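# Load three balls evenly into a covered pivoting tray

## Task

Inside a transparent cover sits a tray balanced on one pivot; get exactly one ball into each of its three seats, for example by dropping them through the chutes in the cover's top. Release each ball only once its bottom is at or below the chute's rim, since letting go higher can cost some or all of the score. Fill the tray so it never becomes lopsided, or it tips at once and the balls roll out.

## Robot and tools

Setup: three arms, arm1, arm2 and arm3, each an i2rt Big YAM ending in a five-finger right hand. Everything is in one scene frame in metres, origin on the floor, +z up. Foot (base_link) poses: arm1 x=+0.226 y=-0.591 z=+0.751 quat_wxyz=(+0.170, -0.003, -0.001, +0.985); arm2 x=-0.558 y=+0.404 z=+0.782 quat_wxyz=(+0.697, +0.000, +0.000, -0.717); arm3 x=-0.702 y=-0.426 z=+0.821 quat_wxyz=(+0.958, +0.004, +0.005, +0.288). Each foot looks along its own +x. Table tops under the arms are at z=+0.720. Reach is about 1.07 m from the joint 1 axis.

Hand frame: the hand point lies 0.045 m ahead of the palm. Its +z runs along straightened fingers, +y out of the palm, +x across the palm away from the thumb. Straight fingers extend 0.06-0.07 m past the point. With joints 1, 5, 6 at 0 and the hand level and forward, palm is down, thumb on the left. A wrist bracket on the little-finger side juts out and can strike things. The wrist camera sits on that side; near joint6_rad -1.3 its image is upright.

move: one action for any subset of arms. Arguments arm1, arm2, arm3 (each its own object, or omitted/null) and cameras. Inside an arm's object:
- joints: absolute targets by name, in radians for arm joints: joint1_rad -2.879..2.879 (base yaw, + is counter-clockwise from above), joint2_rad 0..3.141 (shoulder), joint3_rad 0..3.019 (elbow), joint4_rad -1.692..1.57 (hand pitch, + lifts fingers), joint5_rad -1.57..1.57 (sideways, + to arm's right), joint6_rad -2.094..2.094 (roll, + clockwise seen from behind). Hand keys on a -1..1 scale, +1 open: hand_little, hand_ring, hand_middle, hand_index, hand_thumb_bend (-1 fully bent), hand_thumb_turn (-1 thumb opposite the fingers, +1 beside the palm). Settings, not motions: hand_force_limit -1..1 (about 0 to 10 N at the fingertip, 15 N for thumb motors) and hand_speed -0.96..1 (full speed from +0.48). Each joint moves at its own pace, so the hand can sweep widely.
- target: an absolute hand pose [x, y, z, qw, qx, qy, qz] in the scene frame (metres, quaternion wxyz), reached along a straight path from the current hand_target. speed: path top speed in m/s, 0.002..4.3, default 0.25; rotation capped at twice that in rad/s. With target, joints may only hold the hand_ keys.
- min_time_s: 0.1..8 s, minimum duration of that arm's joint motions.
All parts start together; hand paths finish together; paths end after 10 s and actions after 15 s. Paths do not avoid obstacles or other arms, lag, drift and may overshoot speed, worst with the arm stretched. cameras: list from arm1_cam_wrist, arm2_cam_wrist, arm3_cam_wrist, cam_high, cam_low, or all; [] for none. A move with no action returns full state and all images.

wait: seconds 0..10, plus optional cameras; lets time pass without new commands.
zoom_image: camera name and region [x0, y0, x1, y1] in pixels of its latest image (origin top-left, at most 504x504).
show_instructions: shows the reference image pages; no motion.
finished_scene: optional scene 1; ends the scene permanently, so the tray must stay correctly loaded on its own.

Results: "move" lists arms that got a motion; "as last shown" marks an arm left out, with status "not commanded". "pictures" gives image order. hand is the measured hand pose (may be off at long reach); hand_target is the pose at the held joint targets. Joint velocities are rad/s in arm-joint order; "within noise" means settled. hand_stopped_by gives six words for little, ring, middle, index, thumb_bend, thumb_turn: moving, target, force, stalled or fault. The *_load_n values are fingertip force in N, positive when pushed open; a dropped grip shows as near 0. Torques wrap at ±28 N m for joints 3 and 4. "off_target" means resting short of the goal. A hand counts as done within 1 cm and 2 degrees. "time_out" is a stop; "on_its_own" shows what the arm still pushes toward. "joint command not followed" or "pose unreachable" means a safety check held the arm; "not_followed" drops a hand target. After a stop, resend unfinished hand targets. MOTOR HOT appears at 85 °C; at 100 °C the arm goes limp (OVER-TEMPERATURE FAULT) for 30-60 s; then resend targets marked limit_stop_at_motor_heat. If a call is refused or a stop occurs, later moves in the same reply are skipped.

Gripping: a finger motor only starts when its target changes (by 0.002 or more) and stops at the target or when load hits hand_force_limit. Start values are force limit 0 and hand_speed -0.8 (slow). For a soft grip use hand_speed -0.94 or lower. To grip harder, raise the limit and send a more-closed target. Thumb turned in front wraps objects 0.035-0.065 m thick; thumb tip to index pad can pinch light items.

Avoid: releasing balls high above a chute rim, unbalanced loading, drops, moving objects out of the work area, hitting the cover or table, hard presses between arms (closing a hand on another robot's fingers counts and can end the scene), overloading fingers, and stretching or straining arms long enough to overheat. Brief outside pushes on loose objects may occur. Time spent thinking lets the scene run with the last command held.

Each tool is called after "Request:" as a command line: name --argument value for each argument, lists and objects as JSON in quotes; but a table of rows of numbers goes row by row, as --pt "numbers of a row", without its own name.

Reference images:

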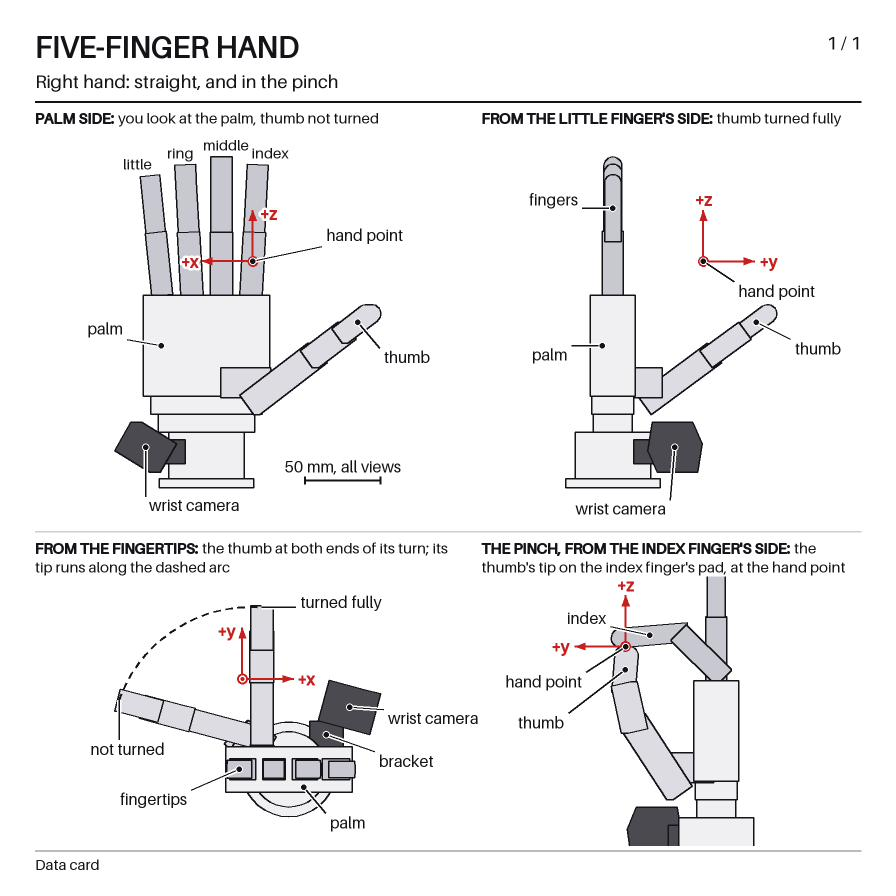

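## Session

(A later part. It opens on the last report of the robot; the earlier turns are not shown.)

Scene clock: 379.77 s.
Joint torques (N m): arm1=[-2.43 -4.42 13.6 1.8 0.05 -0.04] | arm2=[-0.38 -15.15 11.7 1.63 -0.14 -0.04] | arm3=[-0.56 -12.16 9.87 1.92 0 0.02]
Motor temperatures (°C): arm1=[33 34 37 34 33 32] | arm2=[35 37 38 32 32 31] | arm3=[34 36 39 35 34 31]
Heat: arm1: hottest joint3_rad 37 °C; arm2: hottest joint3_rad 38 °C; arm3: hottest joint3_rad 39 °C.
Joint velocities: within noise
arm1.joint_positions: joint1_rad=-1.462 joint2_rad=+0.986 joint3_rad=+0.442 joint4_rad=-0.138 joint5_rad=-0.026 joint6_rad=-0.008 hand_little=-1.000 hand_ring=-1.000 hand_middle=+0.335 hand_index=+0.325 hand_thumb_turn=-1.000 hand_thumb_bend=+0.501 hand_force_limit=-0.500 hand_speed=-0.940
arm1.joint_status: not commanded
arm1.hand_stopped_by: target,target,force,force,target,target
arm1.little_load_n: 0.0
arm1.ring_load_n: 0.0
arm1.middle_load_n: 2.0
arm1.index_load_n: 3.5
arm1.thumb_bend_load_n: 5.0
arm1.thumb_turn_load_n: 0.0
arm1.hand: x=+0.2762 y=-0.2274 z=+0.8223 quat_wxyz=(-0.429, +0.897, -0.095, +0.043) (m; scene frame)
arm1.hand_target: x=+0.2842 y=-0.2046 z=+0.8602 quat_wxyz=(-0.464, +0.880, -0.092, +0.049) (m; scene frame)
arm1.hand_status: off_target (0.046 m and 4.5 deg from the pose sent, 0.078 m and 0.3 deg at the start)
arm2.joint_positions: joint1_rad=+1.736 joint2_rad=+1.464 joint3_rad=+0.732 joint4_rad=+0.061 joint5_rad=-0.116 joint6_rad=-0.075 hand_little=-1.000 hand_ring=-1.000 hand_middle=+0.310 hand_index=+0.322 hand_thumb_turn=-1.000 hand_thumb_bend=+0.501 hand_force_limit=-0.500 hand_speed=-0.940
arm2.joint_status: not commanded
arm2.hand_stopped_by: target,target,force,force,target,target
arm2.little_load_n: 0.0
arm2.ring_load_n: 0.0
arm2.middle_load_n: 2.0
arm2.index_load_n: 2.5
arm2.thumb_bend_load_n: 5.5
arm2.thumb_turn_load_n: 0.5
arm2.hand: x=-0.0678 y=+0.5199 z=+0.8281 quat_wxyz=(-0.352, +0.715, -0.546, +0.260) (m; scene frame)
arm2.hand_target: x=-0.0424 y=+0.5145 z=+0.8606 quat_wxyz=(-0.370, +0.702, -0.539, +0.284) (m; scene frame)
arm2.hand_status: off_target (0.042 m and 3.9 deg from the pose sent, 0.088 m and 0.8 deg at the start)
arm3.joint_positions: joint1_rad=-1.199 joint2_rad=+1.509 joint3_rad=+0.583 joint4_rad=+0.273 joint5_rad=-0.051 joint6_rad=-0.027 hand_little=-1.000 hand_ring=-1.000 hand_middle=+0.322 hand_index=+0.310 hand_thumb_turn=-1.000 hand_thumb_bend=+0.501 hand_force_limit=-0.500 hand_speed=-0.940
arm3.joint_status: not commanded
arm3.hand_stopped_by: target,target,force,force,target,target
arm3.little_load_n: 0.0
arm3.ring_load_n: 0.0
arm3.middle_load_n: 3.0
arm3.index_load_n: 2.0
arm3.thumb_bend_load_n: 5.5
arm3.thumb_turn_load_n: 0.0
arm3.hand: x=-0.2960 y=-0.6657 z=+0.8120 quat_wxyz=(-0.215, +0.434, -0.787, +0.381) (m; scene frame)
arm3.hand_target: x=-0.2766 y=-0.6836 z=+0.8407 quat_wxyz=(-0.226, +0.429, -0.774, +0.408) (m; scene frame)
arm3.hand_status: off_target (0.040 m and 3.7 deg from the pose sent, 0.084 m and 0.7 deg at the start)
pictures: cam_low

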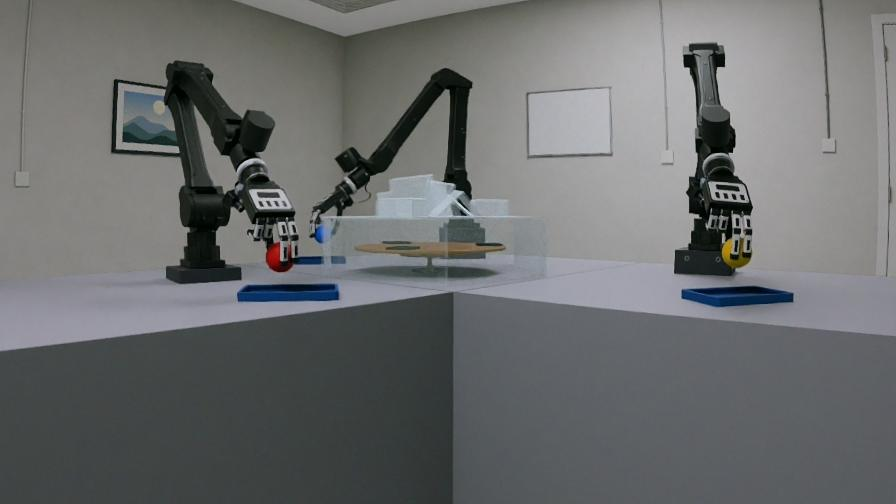

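Request:
move --arm1 '{"joints": {"hand_middle": 0.1, "hand_index": 0.05, "hand_speed": -0.95, "hand_force_limit": -0.2}}' --arm2 '{"joints": {"hand_middle": 0.05, "hand_index": 0.1, "hand_speed": -0.95, "hand_force_limit": -0.2}}' --arm3 '{"joints": {"hand_middle": 0.1, "hand_index": 0.05, "hand_speed": -0.95, "hand_force_limit": -0.2}}'

Request:
move --arm1 '{"target": [0.20, -0.22, 1.08, 0.4638, -0.8797, 0.0924, -0.0487], "speed": 0.12}' --arm2 '{"target": [-0.08, 0.45, 1.08, 0.37, -0.7017, 0.5385, -0.2839], "speed": 0.12}' --arm3 '{"target": [-0.32, -0.62, 1.08, 0.2261, -0.4289, 0.7737, -0.4079], "speed": 0.12}' --cameras '["all"]'

Scene clock: 405.23 s.
Joint torques (N m): arm1=[-2.55 -4.54 13.59 1.62 0.01 -0.02] | arm2=[-0.56 -15.38 11.7 1.61 -0.15 -0.04] | arm3=[-0.56 -12.1 9.87 1.92 0 0.02]
Motor temperatures (°C): arm1=[33 34 39 34 33 31] | arm2=[35 38 39 32 32 31] | arm3=[34 36 41 35 34 31]
Heat: arm1: hottest joint3_rad 39 °C; arm2: hottest joint3_rad 39 °C; arm3: hottest joint3_rad 41 °C.
move: arm1 off_target; arm2 off_target; arm3 off_target
Joint velocities: within noise
arm1.joint_positions: joint1_rad=-1.462 joint2_rad=+0.986 joint3_rad=+0.442 joint4_rad=-0.138 joint5_rad=-0.026 joint6_rad=-0.008 hand_little=-1.000 hand_ring=-1.000 hand_middle=+0.327 hand_index=+0.321 hand_thumb_turn=-1.000 hand_thumb_bend=+0.502 hand_force_limit=-0.200 hand_speed=-0.950
arm1.joint_status: hand_middle off_target (ended at +0.327, target +0.100); hand_index off_target (ended at +0.321, target +0.050); the others done
arm1.hand_stopped_by: target,target,force,force,target,target
arm1.little_load_n: 0.0
arm1.ring_load_n: 0.0
arm1.middle_load_n: 4.5
arm1.index_load_n: 3.0
arm1.thumb_bend_load_n: 7.0
arm1.thumb_turn_load_n: 0.5
arm1.hand: x=+0.2762 y=-0.2274 z=+0.8223 quat_wxyz=(-0.429, +0.897, -0.095, +0.043)
arm1.hand_target: x=+0.2842 y=-0.2046 z=+0.8602 quat_wxyz=(-0.464, +0.880, -0.092, +0.049)
arm1.hand_status: not commanded
arm2.joint_positions: joint1_rad=+1.736 joint2_rad=+1.464 joint3_rad=+0.732 joint4_rad=+0.061 joint5_rad=-0.116 joint6_rad=-0.075 hand_little=-1.000 hand_ring=-1.000 hand_middle=+0.293 hand_index=+0.309 hand_thumb_turn=-1.000 hand_thumb_bend=+0.502 hand_force_limit=-0.200 hand_speed=-0.950
arm2.joint_status: hand_middle off_target (ended at +0.293, target +0.050); hand_index off_target (ended at +0.309, target +0.100); the others done
arm2.hand_stopped_by: target,target,force,force,target,target
arm2.little_load_n: 0.0
arm2.ring_load_n: 0.0
arm2.middle_load_n: 4.5
arm2.index_load_n: 4.0
arm2.thumb_bend_load_n: 9.0
arm2.thumb_turn_load_n: 0.5
arm2.hand: x=-0.0678 y=+0.5199 z=+0.8281 quat_wxyz=(-0.352, +0.715, -0.546, +0.260)
arm2.hand_target: x=-0.0424 y=+0.5145 z=+0.8606 quat_wxyz=(-0.370, +0.702, -0.539, +0.284)
arm2.hand_status: not commanded
arm3.joint_positions: joint1_rad=-1.199 joint2_rad=+1.509 joint3_rad=+0.583 joint4_rad=+0.273 joint5_rad=-0.051 joint6_rad=-0.027 hand_little=-1.000 hand_ring=-1.000 hand_middle=+0.309 hand_index=+0.287 hand_thumb_turn=-1.000 hand_thumb_bend=+0.502 hand_force_limit=-0.200 hand_speed=-0.950
arm3.joint_status: hand_middle off_target (ended at +0.309, target +0.100); hand_index off_target (ended at +0.287, target +0.050); the others done
arm3.hand_stopped_by: target,target,force,force,target,target
arm3.little_load_n: 0.0
arm3.ring_load_n: 0.0
arm3.middle_load_n: 4.0
arm3.index_load_n: 5.0
arm3.thumb_bend_load_n: 9.0
arm3.thumb_turn_load_n: 0.5
arm3.hand: x=-0.2960 y=-0.6657 z=+0.8120 quat_wxyz=(-0.215, +0.434, -0.787, +0.381)
arm3.hand_target: x=-0.2766 y=-0.6836 z=+0.8407 quat_wxyz=(-0.226, +0.429, -0.774, +0.408)
arm3.hand_status: not commanded
pictures: none

Scene clock: 408.13 s.
Joint torques (N m): arm1=[-1.26 -1.79 15.5 1.61 0.46 0.13] | arm2=[-0.26 -11.87 14.64 1.46 -0.31 -0.05] | arm3=[1.03 -6.07 14.39 2.02 0.3 0.2]
Motor temperatures (°C): arm1=[33 34 40 34 33 31] | arm2=[35 38 40 32 32 31] | arm3=[34 36 41 35 34 31]
Heat: arm1: hottest joint3_rad 40 °C; arm2: hottest joint3_rad 40 °C; arm3: hottest joint3_rad 41 °C.
move: arm1 off_target; arm2 off_target; arm3 off_target
Joint velocities: within noise
arm1.joint_positions: joint1_rad=-1.156 joint2_rad=+0.800 joint3_rad=+0.946 joint4_rad=-0.833 joint5_rad=+0.229 joint6_rad=+0.161 hand_little=-1.000 hand_ring=-1.000 hand_middle=+0.327 hand_index=+0.321 hand_thumb_turn=-1.000 hand_thumb_bend=+0.502 hand_force_limit=-0.200 hand_speed=-0.950
arm1.joint_status: not commanded
arm1.hand_stopped_by: target,target,force,force,target,target
arm1.little_load_n: 0.0
arm1.ring_load_n: 0.0
arm1.middle_load_n: 4.5
arm1.index_load_n: 3.0
arm1.thumb_bend_load_n: 7.0
arm1.thumb_turn_load_n: 0.5
arm1.hand: x=+0.2037 y=-0.2315 z=+1.0419 quat_wxyz=(-0.435, +0.894, -0.088, +0.056)
arm1.hand_target: x=+0.2003 y=-0.2219 z=+1.0794 quat_wxyz=(-0.464, +0.880, -0.092, +0.048)
arm1.hand_status: off_target (0.040 m and 3.8 deg from the pose sent, 0.269 m and 4.5 deg at the start)
arm2.joint_positions: joint1_rad=+1.571 joint2_rad=+1.138 joint3_rad=+1.058 joint4_rad=-0.615 joint5_rad=-0.248 joint6_rad=-0.172 hand_little=-1.000 hand_ring=-1.000 hand_middle=+0.293 hand_index=+0.309 hand_thumb_turn=-1.000 hand_thumb_bend=+0.502 hand_force_limit=-0.200 hand_speed=-0.950
arm2.joint_status: not commanded
arm2.hand_stopped_by: target,target,force,force,target,target
arm2.little_load_n: 0.0
arm2.ring_load_n: 0.0
arm2.middle_load_n: 5.0
arm2.index_load_n: 3.5
arm2.thumb_bend_load_n: 9.0
arm2.thumb_turn_load_n: 1.0
arm2.hand: x=-0.0942 y=+0.4579 z=+1.0399 quat_wxyz=(-0.353, +0.714, -0.549, +0.255)
arm2.hand_target: x=-0.0821 y=+0.4502 z=+1.0798 quat_wxyz=(-0.370, +0.702, -0.538, +0.284)
arm2.hand_status: off_target (0.043 m and 4.2 deg from the pose sent, 0.262 m and 3.9 deg at the start)
arm3.joint_positions: joint1_rad=-1.129 joint2_rad=+0.944 joint3_rad=+0.833 joint4_rad=-0.552 joint5_rad=+0.013 joint6_rad=+0.001 hand_little=-1.000 hand_ring=-1.000 hand_middle=+0.309 hand_index=+0.287 hand_thumb_turn=-1.000 hand_thumb_bend=+0.502 hand_force_limit=-0.200 hand_speed=-0.950
arm3.joint_status: not commanded
arm3.hand_stopped_by: target,target,force,force,target,target
arm3.little_load_n: 0.0
arm3.ring_load_n: 0.0
arm3.middle_load_n: 3.5
arm3.index_load_n: 4.5
arm3.thumb_bend_load_n: 8.5
arm3.thumb_turn_load_n: 0.0
arm3.hand: x=-0.3358 y=-0.6154 z=+1.0376 quat_wxyz=(-0.207, +0.440, -0.787, +0.380)
arm3.hand_target: x=-0.3220 y=-0.6189 z=+1.0799 quat_wxyz=(-0.227, +0.429, -0.774, +0.408)
arm3.hand_status: off_target (0.045 m and 4.4 deg from the pose sent, 0.273 m and 3.7 deg at the start)
pictures: arm1_cam_wrist, arm2_cam_wrist, arm3_cam_wrist, cam_high, cam_low

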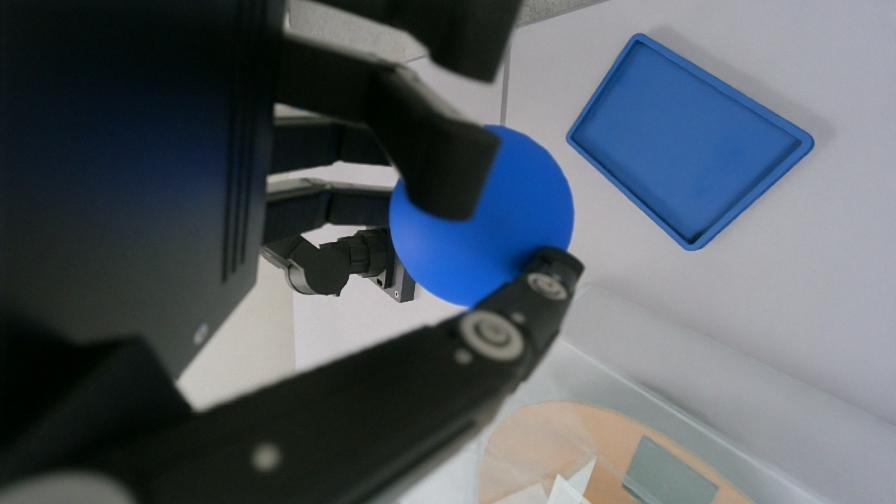

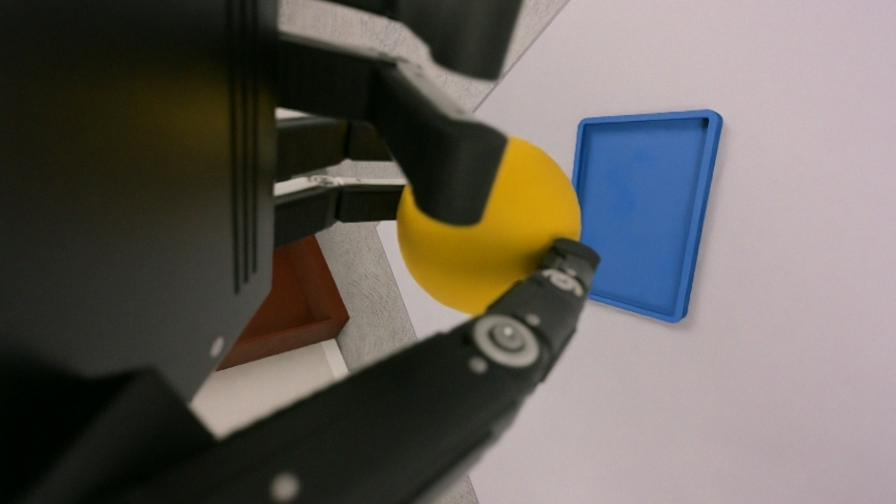

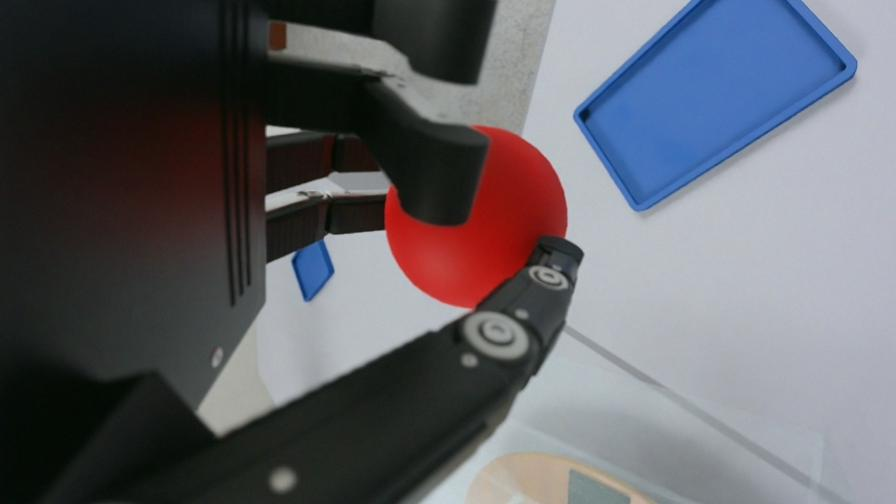

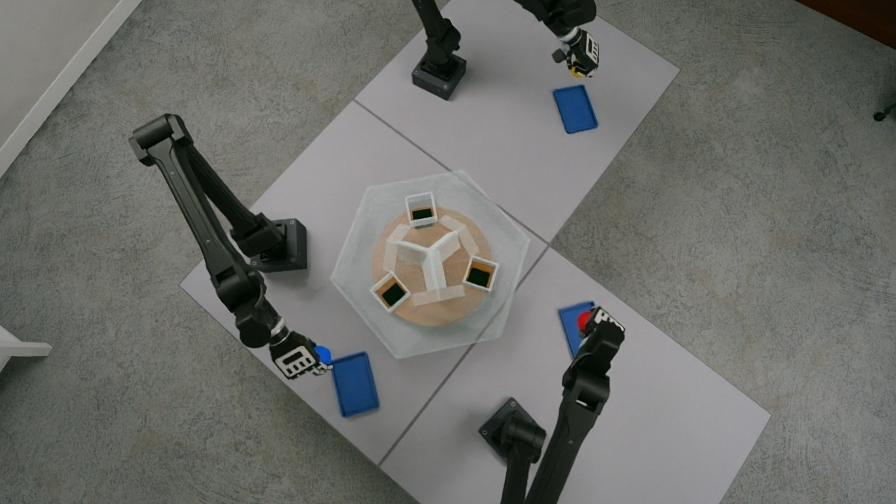

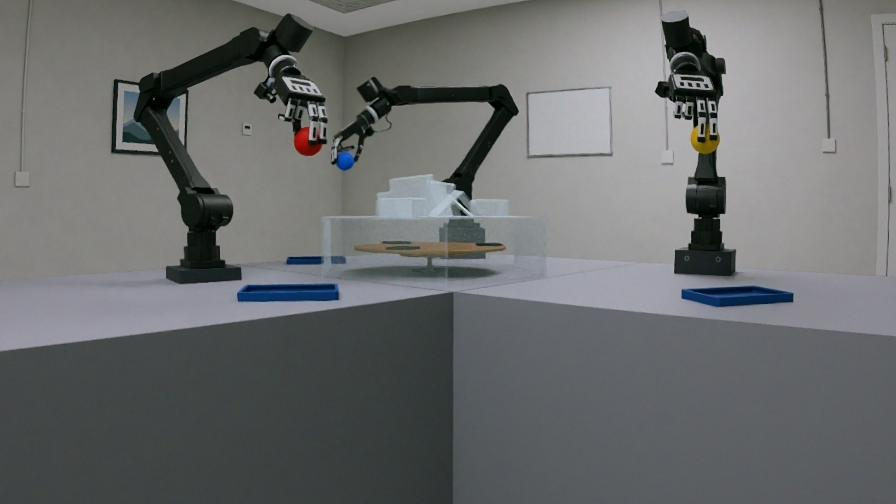

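Request:
move --arm1 '{"target": [-0.1235, -0.2258, 1.058, 0.3820, -0.7246, -0.5074, 0.2675], "speed": 0.15}' --arm2 '{"target": [-0.355, -0.1194, 1.058, 0.1129, -0.2140, 0.8583, -0.4525], "speed": 0.15}' --arm3 '{"target": [-0.3323, -0.3691, 1.058, 0.4227, -0.8017, 0.3739, -0.1971], "speed": 0.15}' --cameras '["all"]'

Request:
zoom_image --camera "cam_high" --region '[360, 160, 520, 320]'

Request:
zoom_image --camera "cam_low" --region '[310, 90, 560, 280]'

Scene clock: 424.47 s.
Joint torques (N m): arm1=[-1.32 -7.18 15.39 1.52 -0.36 -0.05] | arm2=[0.03 -12.75 14.75 2.55 -0.13 0.11] | arm3=[0.97 -3.72 13.16 1.44 -0.65 0.03]
Motor temperatures (°C): arm1=[33 34 43 34 33 31] | arm2=[35 37 43 32 32 31] | arm3=[34 36 45 35 34 31]
Heat: arm1: hottest joint3_rad 43 °C; arm2: hottest joint3_rad 43 °C; arm3: hottest joint3_rad 45 °C.
move: arm1 off_target; arm2 off_target; arm3 off_target
Joint velocities: within noise
arm1.joint_positions: joint1_rad=-0.681 joint2_rad=+1.262 joint3_rad=+1.207 joint4_rad=-0.716 joint5_rad=-0.534 joint6_rad=-0.408 hand_little=-1.000 hand_ring=-1.000 hand_middle=+0.327 hand_index=+0.321 hand_thumb_turn=-1.000 hand_thumb_bend=+0.502 hand_force_limit=-0.200 hand_speed=-0.950
arm1.joint_status: not commanded
arm1.hand_stopped_by: target,target,force,force,target,target
arm1.little_load_n: 0.0
arm1.ring_load_n: 0.0
arm1.middle_load_n: 4.5
arm1.index_load_n: 3.5
arm1.thumb_bend_load_n: 7.0
arm1.thumb_turn_load_n: 0.5
arm1.hand: x=-0.1115 y=-0.2376 z=+1.0251 quat_wxyz=(-0.356, +0.742, +0.501, -0.266)
arm1.hand_target: x=-0.1222 y=-0.2274 z=+1.0579 quat_wxyz=(-0.383, +0.725, +0.507, -0.267)
arm1.hand_status: off_target (0.037 m and 3.6 deg from the pose sent, 0.328 m and 82.0 deg at the start)
arm2.joint_positions: joint1_rad=+0.307 joint2_rad=+1.322 joint3_rad=+1.172 joint4_rad=-0.537 joint5_rad=-0.184 joint6_rad=-0.138 hand_little=-1.000 hand_ring=-1.000 hand_middle=+0.293 hand_index=+0.309 hand_thumb_turn=-1.000 hand_thumb_bend=+0.502 hand_force_limit=-0.200 hand_speed=-0.950
arm2.joint_status: not commanded
arm2.hand_stopped_by: target,target,force,force,target,target
arm2.little_load_n: 0.0
arm2.ring_load_n: 0.0
arm2.middle_load_n: 4.5
arm2.index_load_n: 3.5
arm2.thumb_bend_load_n: 9.0
arm2.thumb_turn_load_n: 1.0
arm2.hand: x=-0.3567 y=-0.0927 z=+1.0243 quat_wxyz=(-0.113, +0.224, -0.873, +0.419)
arm2.hand_target: x=-0.3561 y=-0.1166 z=+1.0583 quat_wxyz=(-0.113, +0.214, -0.858, +0.453)
arm2.hand_status: off_target (0.043 m and 4.3 deg from the pose sent, 0.634 m and 77.7 deg at the start)
arm3.joint_positions: joint1_rad=-0.749 joint2_rad=+0.946 joint3_rad=+0.833 joint4_rad=-0.720 joint5_rad=-0.662 joint6_rad=-0.571 hand_little=-1.000 hand_ring=-1.000 hand_middle=+0.309 hand_index=+0.287 hand_thumb_turn=-1.000 hand_thumb_bend=+0.502 hand_force_limit=-0.200 hand_speed=-0.950
arm3.joint_status: not commanded
arm3.hand_stopped_by: target,target,force,force,target,target
arm3.little_load_n: 0.0
arm3.ring_load_n: 0.0
arm3.middle_load_n: 3.5
arm3.index_load_n: 4.5
arm3.thumb_bend_load_n: 9.0
arm3.thumb_turn_load_n: 0.0
arm3.hand: x=-0.3453 y=-0.3707 z=+1.0351 quat_wxyz=(-0.415, +0.801, -0.390, +0.183)
arm3.hand_target: x=-0.3333 y=-0.3691 z=+1.0579 quat_wxyz=(-0.423, +0.802, -0.374, +0.197)
arm3.hand_status: off_target (0.026 m and 2.6 deg from the pose sent, 0.247 m and 72.0 deg at the start)
pictures: arm1_cam_wrist, arm2_cam_wrist, arm3_cam_wrist, cam_high, cam_low

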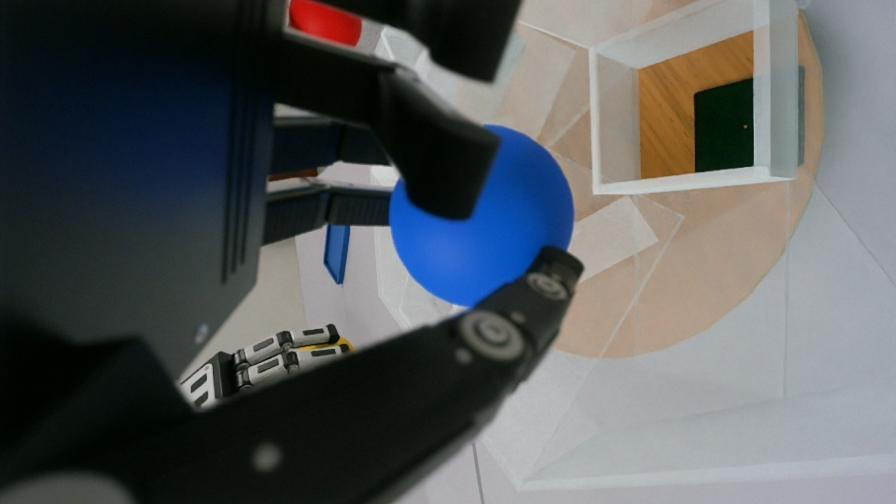

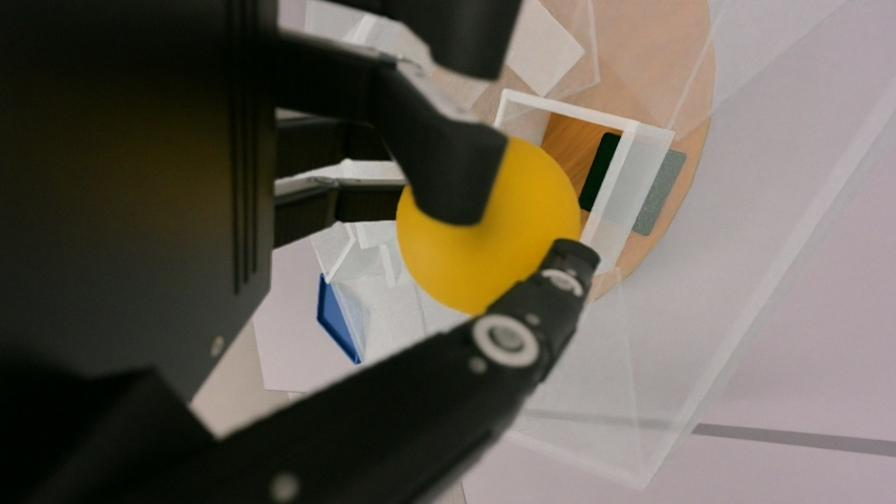

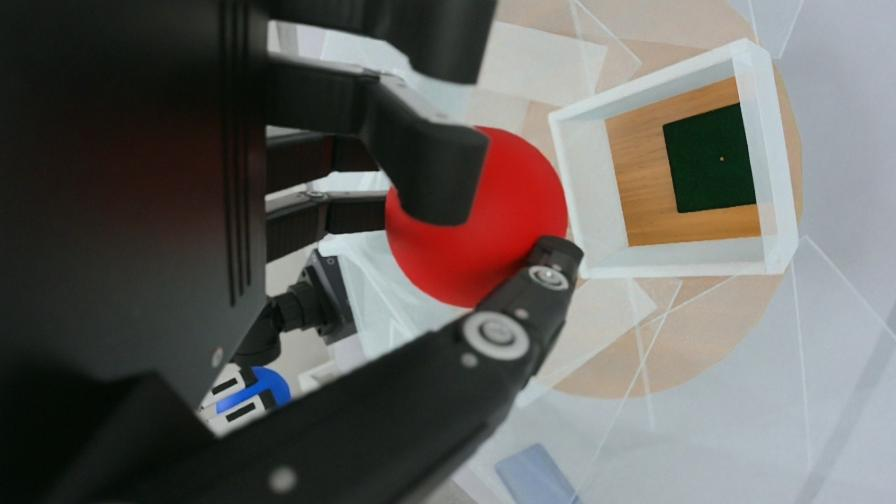

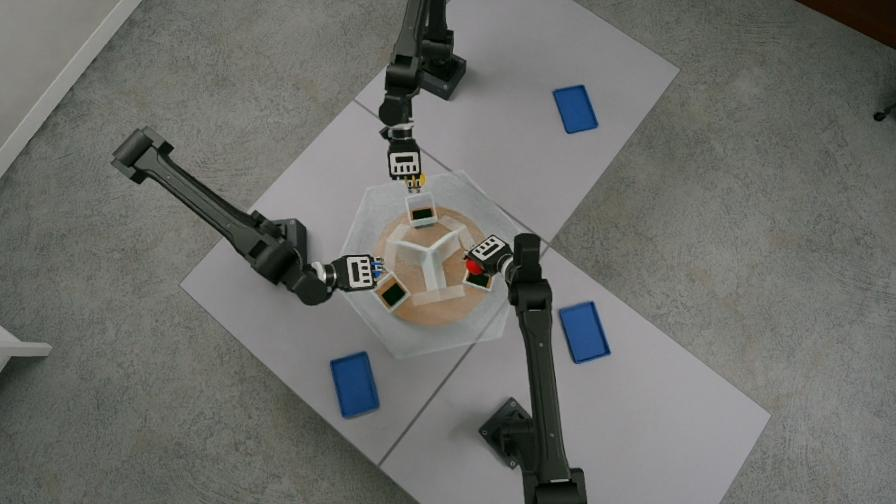

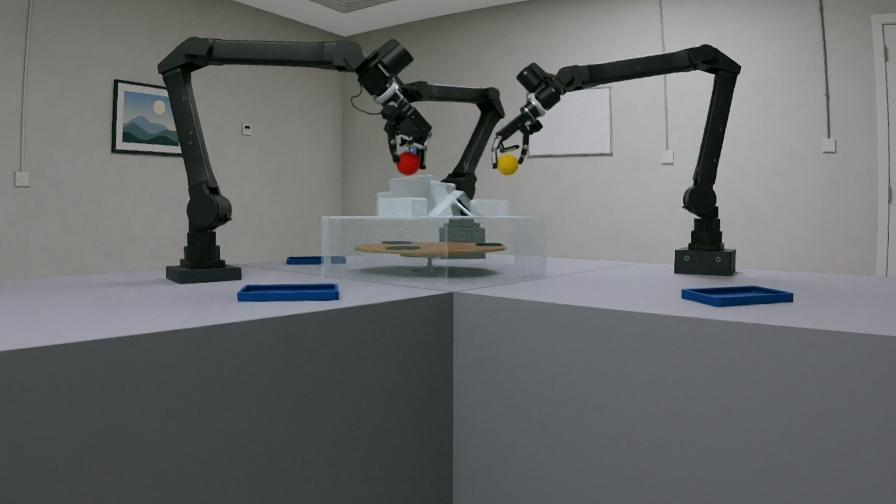

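Scaled by 3.150 from the camera's image (finer frame: 1280x720).

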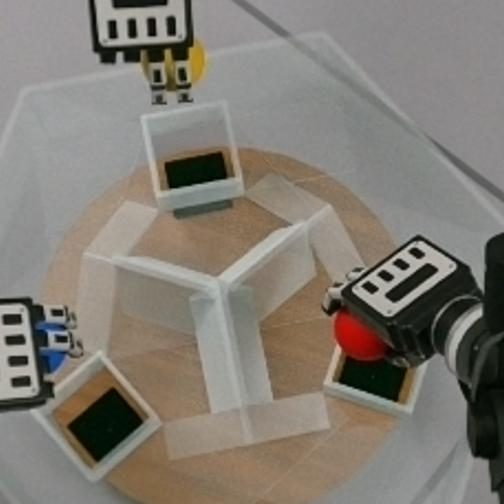

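Scaled by 2.016 from the camera's image (finer frame: 1280x720).

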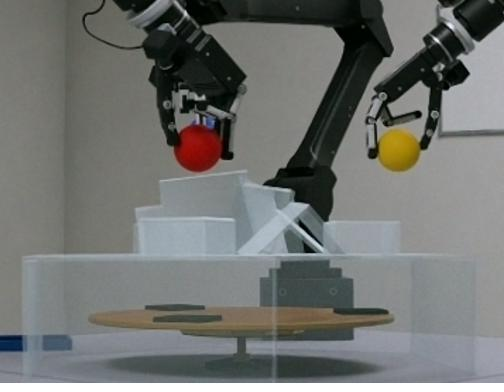

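Request:
move --arm1 '{"target": [-0.0982, -0.2154, 1.023, 0.3820, -0.7246, -0.5074, 0.2675], "speed": 0.08}' --arm2 '{"target": [-0.3251, -0.1506, 1.0263, 0.1129, -0.2140, 0.8583, -0.4525], "speed": 0.08}' --arm3 '{"target": [-0.2903, -0.3981, 0.993, 0.4227, -0.8017, 0.3739, -0.1971], "speed": 0.08}' --cameras '["all"]'

Request:
zoom_image --camera "cam_high" --region '[360, 160, 520, 320]'

Request:
zoom_image --camera "cam_low" --region '[350, 130, 530, 240]'

Scene clock: 462.53 s.
Joint torques (N m): arm1=[-3.02 -7.88 9.87 2.47 -0.35 -0.09] | arm2=[2.14 -14.74 14.58 2.58 -0.11 0.15] | arm3=[-0.56 -6.42 9.52 2.67 -0.69 0.01]
Motor temperatures (°C): arm1=[33 34 50 34 33 31] | arm2=[35 37 50 32 32 31] | arm3=[34 35 50 35 34 31]
Heat: arm1: hottest joint3_rad 50 °C; arm2: hottest joint3_rad 50 °C; arm3: hottest joint3_rad 50 °C.
move: arm1 done; arm2 off_target; arm3 done
Joint velocities: within noise
arm1.joint_positions: joint1_rad=-0.733 joint2_rad=+1.267 joint3_rad=+1.188 joint4_rad=-0.685 joint5_rad=-0.583 joint6_rad=-0.460 hand_little=-1.000 hand_ring=-1.000 hand_middle=+0.327 hand_index=+0.321 hand_thumb_turn=-1.000 hand_thumb_bend=+0.502 hand_force_limit=-0.200 hand_speed=-0.950
arm1.joint_status: not commanded
arm1.hand_stopped_by: target,target,force,force,target,target
arm1.little_load_n: 0.0
arm1.ring_load_n: 0.0
arm1.middle_load_n: 4.5
arm1.index_load_n: 3.0
arm1.thumb_bend_load_n: 7.0
arm1.thumb_turn_load_n: 0.5
arm1.hand: x=-0.0972 y=-0.2224 z=+1.0200 quat_wxyz=(-0.371, +0.731, +0.507, -0.268)
arm1.hand_target: x=-0.0980 y=-0.2154 z=+1.0231 quat_wxyz=(-0.382, +0.725, +0.507, -0.267)
arm1.hand_status: done (0.008 m and 1.5 deg from the pose sent, 0.026 m and 3.6 deg at the start)
arm2.joint_positions: joint1_rad=+0.323 joint2_rad=+1.433 joint3_rad=+1.198 joint4_rad=-0.450 joint5_rad=-0.149 joint6_rad=-0.112 hand_little=-1.000 hand_ring=-1.000 hand_middle=+0.293 hand_index=+0.309 hand_thumb_turn=-1.000 hand_thumb_bend=+0.502 hand_force_limit=-0.200 hand_speed=-0.950
arm2.joint_status: not commanded
arm2.hand_stopped_by: target,target,force,force,target,target
arm2.little_load_n: 0.0
arm2.ring_load_n: 0.0
arm2.middle_load_n: 4.0
arm2.index_load_n: 3.5
arm2.thumb_bend_load_n: 9.5
arm2.thumb_turn_load_n: 1.0
arm2.hand: x=-0.3422 y=-0.1280 z=+0.9931 quat_wxyz=(-0.106, +0.213, -0.876, +0.420)
arm2.hand_target: x=-0.3262 y=-0.1477 z=+1.0268 quat_wxyz=(-0.113, +0.214, -0.858, +0.453)
arm2.hand_status: off_target (0.044 m and 4.3 deg from the pose sent, 0.066 m and 4.3 deg at the start)
arm3.joint_positions: joint1_rad=-0.798 joint2_rad=+1.130 joint3_rad=+0.833 joint4_rad=-0.560 joint5_rad=-0.707 joint6_rad=-0.633 hand_little=-1.000 hand_ring=-1.000 hand_middle=+0.309 hand_index=+0.287 hand_thumb_turn=-1.000 hand_thumb_bend=+0.502 hand_force_limit=-0.200 hand_speed=-0.950
arm3.joint_status: not commanded
arm3.hand_stopped_by: target,target,force,force,target,target
arm3.little_load_n: 0.0
arm3.ring_load_n: 0.0
arm3.middle_load_n: 3.5
arm3.index_load_n: 4.5
arm3.thumb_bend_load_n: 9.0
arm3.thumb_turn_load_n: 0.0
arm3.hand: x=-0.2980 y=-0.3940 z=+0.9899 quat_wxyz=(-0.419, +0.803, -0.380, +0.186)
arm3.hand_target: x=-0.2905 y=-0.3982 z=+0.9930 quat_wxyz=(-0.422, +0.802, -0.374, +0.197)
arm3.hand_status: done (0.009 m and 1.5 deg from the pose sent, 0.074 m and 2.6 deg at the start)
pictures: arm1_cam_wrist, arm2_cam_wrist, arm3_cam_wrist, cam_high, cam_low

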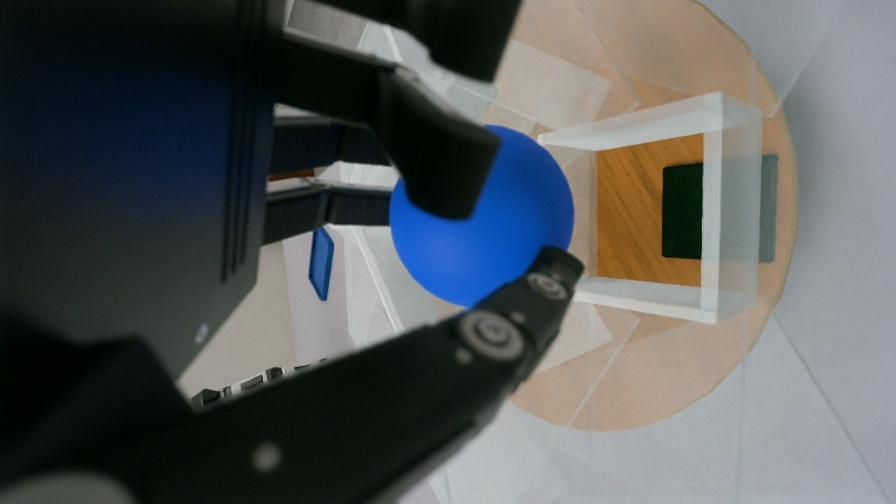

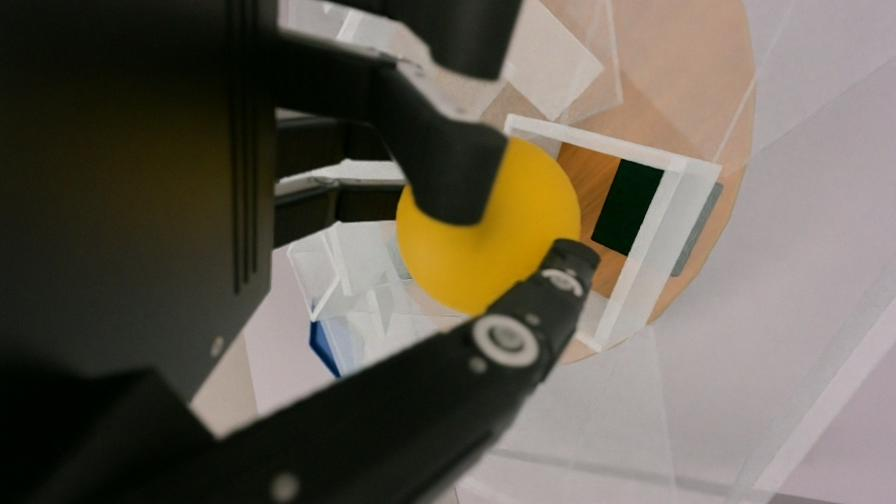

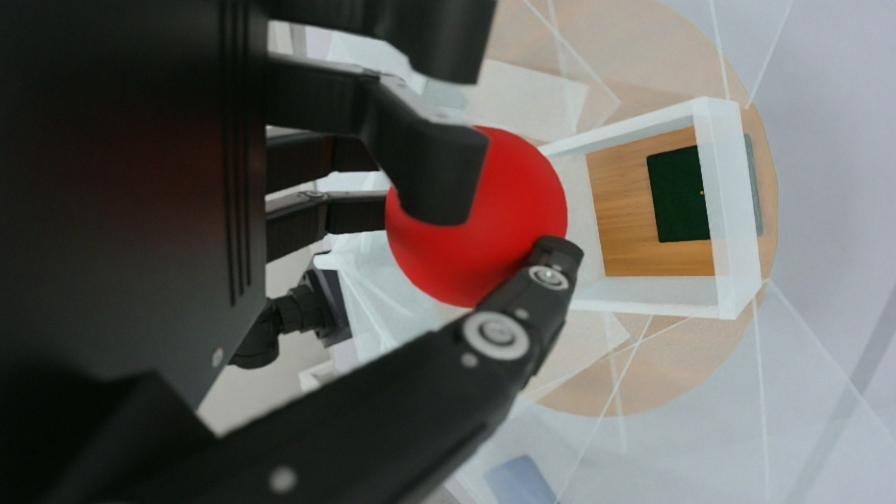

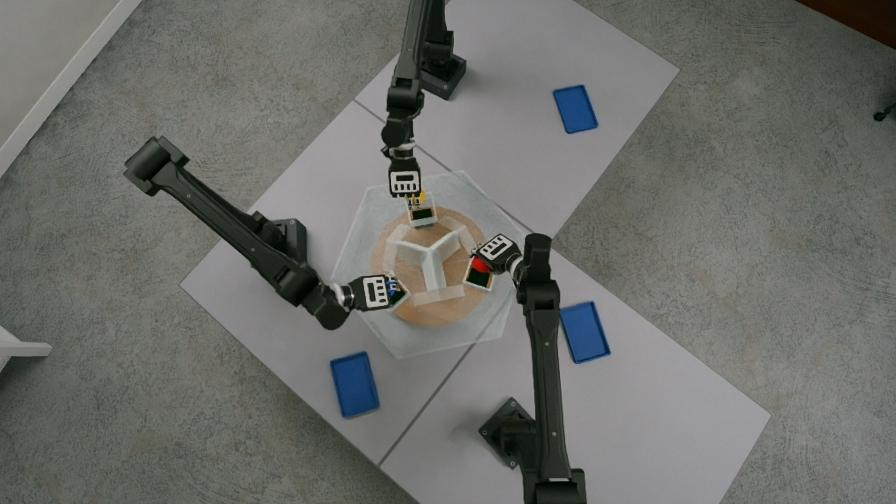

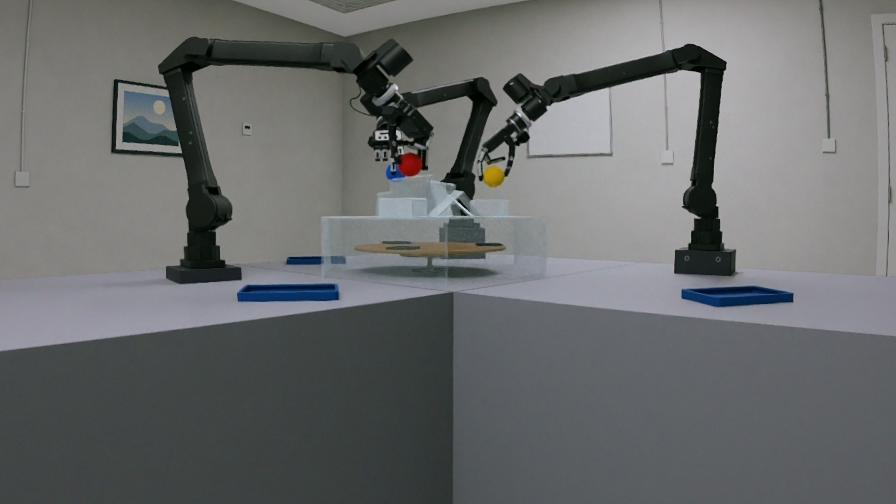

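Scaled by 3.150 from the camera's image (finer frame: 1280x720).

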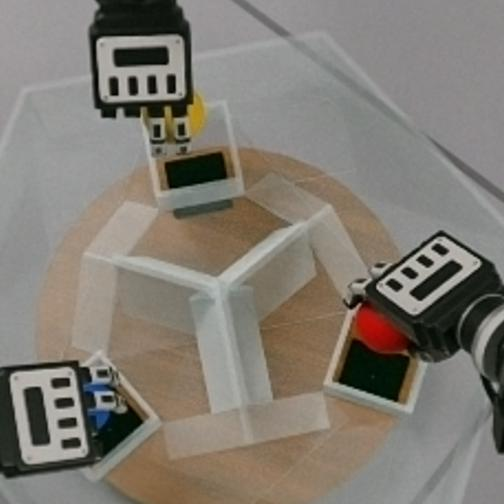

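Scaled by 2.800 from the camera's image (finer frame: 1280x720).

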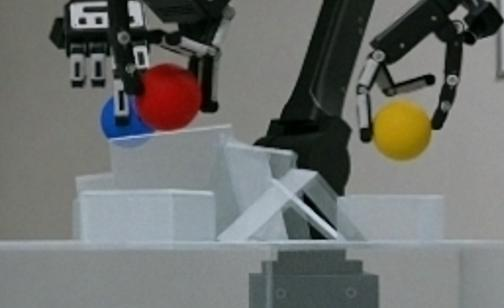

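Request:
move --arm1 '{"target": [-0.0890, -0.2184, 0.985, 0.3820, -0.7246, -0.5074, 0.2675], "speed": 0.06}' --arm2 '{"target": [-0.3092, -0.1527, 1.0148, 0.1129, -0.2140, 0.8583, -0.4525], "speed": 0.06}' --arm3 '{"target": [-0.2985, -0.4042, 0.9595, 0.4227, -0.8017, 0.3739, -0.1971], "speed": 0.06}' --cameras '["all"]'

Request:
zoom_image --camera "cam_high" --region '[360, 160, 520, 320]'

Request:
zoom_image --camera "cam_low" --region '[350, 130, 530, 240]'

Scene clock: 493.87 s.
Joint torques (N m): arm1=[-2.32 -7.41 9.68 2.63 -0.4 -0.06] | arm2=[2.02 -15.09 14.16 2.62 -0.1 0.12] | arm3=[-0.67 -6.18 8.47 2.62 -0.71 0.03]
Motor temperatures (°C): arm1=[33 34 44 34 33 31] | arm2=[35 37 50 32 32 31] | arm3=[34 35 48 35 35 31]
Heat: arm1: hottest joint3_rad 44 °C; arm2: hottest joint3_rad 50 °C; arm3: hottest joint3_rad 48 °C.
move: arm1 done; arm2 off_target; arm3 done
Joint velocities: within noise
arm1.joint_positions: joint1_rad=-0.748 joint2_rad=+1.267 joint3_rad=+1.086 joint4_rad=-0.593 joint5_rad=-0.594 joint6_rad=-0.473 hand_little=-1.000 hand_ring=-1.000 hand_middle=+0.327 hand_index=+0.321 hand_thumb_turn=-1.000 hand_thumb_bend=+0.502 hand_force_limit=-0.200 hand_speed=-0.950
arm1.joint_status: not commanded
arm1.hand_stopped_by: target,target,force,force,target,target
arm1.little_load_n: 0.0
arm1.ring_load_n: 0.0
arm1.middle_load_n: 4.5
arm1.index_load_n: 3.0
arm1.thumb_bend_load_n: 7.0
arm1.thumb_turn_load_n: 0.0
arm1.hand: x=-0.0886 y=-0.2249 z=+0.9803 quat_wxyz=(-0.369, +0.731, +0.507, -0.268)
arm1.hand_target: x=-0.0889 y=-0.2185 z=+0.9851 quat_wxyz=(-0.382, +0.725, +0.507, -0.267)
arm1.hand_status: done (0.008 m and 1.7 deg from the pose sent, 0.036 m and 1.5 deg at the start)
arm2.joint_positions: joint1_rad=+0.353 joint2_rad=+1.457 joint3_rad=+1.198 joint4_rad=-0.419 joint5_rad=-0.125 joint6_rad=-0.095 hand_little=-1.000 hand_ring=-1.000 hand_middle=+0.293 hand_index=+0.309 hand_thumb_turn=-1.000 hand_thumb_bend=+0.502 hand_force_limit=-0.200 hand_speed=-0.950
arm2.joint_status: not commanded
arm2.hand_stopped_by: target,target,force,force,target,target
arm2.little_load_n: 0.0
arm2.ring_load_n: 0.0
arm2.middle_load_n: 4.5
arm2.index_load_n: 3.5
arm2.thumb_bend_load_n: 9.0
arm2.thumb_turn_load_n: 1.0
arm2.hand: x=-0.3265 y=-0.1315 z=+0.9848 quat_wxyz=(-0.105, +0.213, -0.875, +0.422)
arm2.hand_target: x=-0.3102 y=-0.1501 z=+1.0154 quat_wxyz=(-0.113, +0.214, -0.858, +0.453)
arm2.hand_status: off_target (0.041 m and 4.0 deg from the pose sent, 0.046 m and 4.3 deg at the start)
arm3.joint_positions: joint1_rad=-0.820 joint2_rad=+1.148 joint3_rad=+0.767 joint4_rad=-0.479 joint5_rad=-0.722 joint6_rad=-0.656 hand_little=-1.000 hand_ring=-1.000 hand_middle=+0.309 hand_index=+0.287 hand_thumb_turn=-1.000 hand_thumb_bend=+0.502 hand_force_limit=-0.200 hand_speed=-0.950
arm3.joint_status: not commanded
arm3.hand_stopped_by: target,target,force,force,target,target
arm3.little_load_n: 0.0
arm3.ring_load_n: 0.0
arm3.middle_load_n: 3.5
arm3.index_load_n: 4.5
arm3.thumb_bend_load_n: 8.5
arm3.thumb_turn_load_n: 0.0
arm3.hand: x=-0.3021 y=-0.4006 z=+0.9622 quat_wxyz=(-0.421, +0.803, -0.377, +0.191)
arm3.hand_target: x=-0.2986 y=-0.4043 z=+0.9596 quat_wxyz=(-0.423, +0.802, -0.374, +0.197)
arm3.hand_status: done (0.006 m and 0.8 deg from the pose sent, 0.032 m and 1.5 deg at the start)
pictures: arm1_cam_wrist, arm2_cam_wrist, arm3_cam_wrist, cam_high, cam_low

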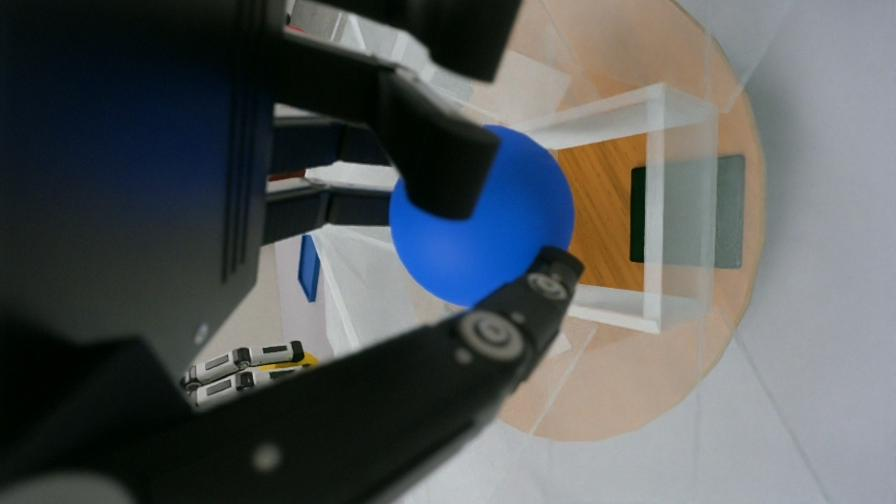

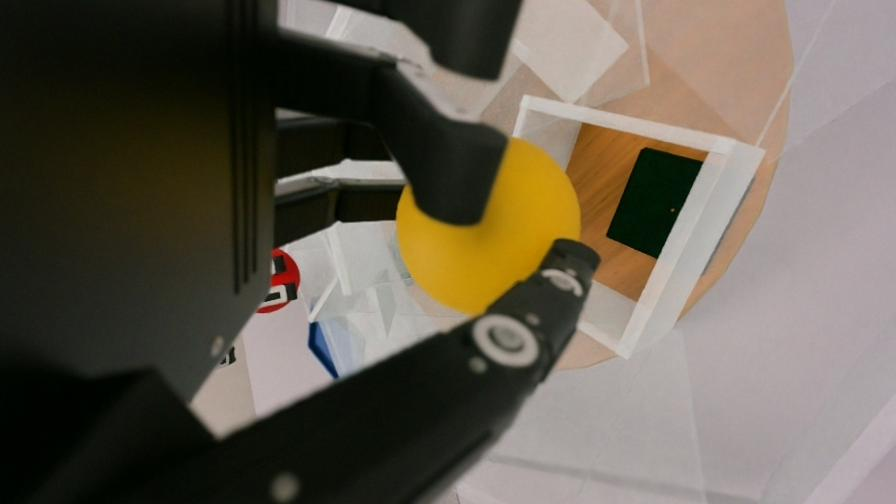

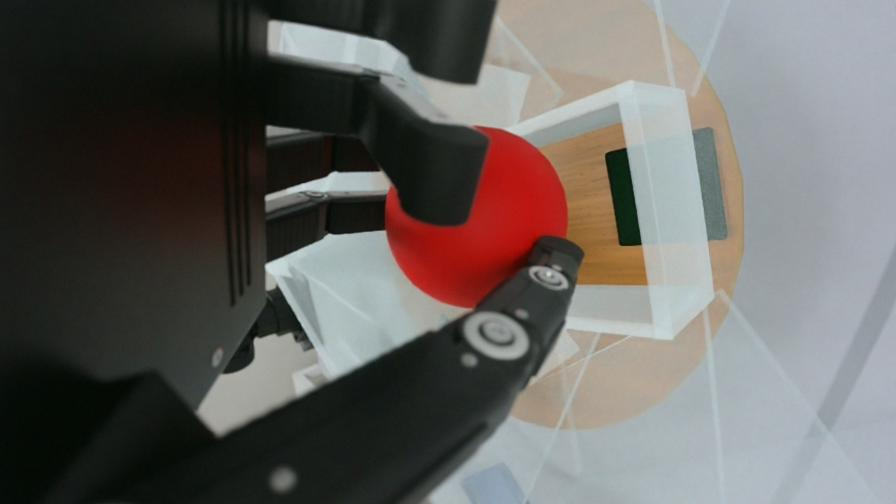

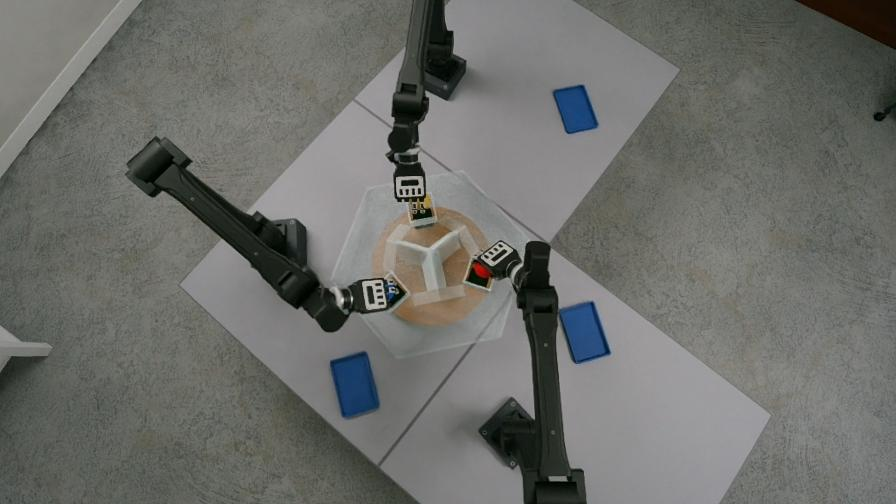

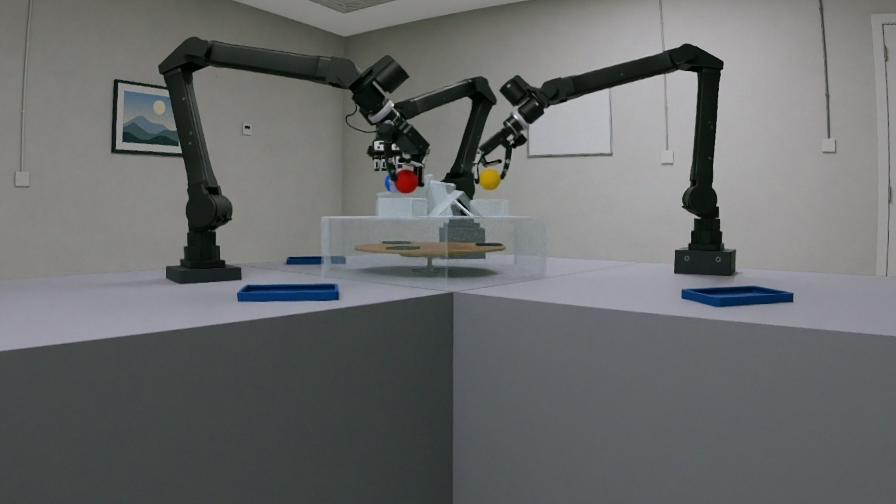

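Scaled by 3.150 from the camera's image (finer frame: 1280x720).

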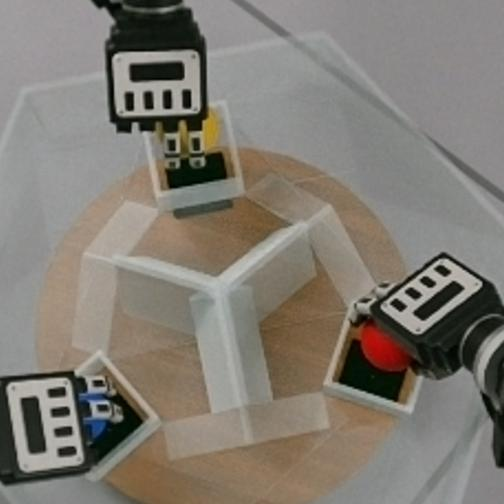

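Scaled by 2.800 from the camera's image (finer frame: 1280x720).

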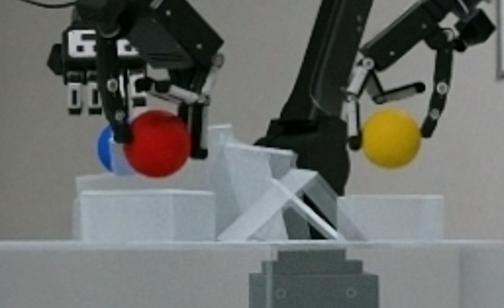

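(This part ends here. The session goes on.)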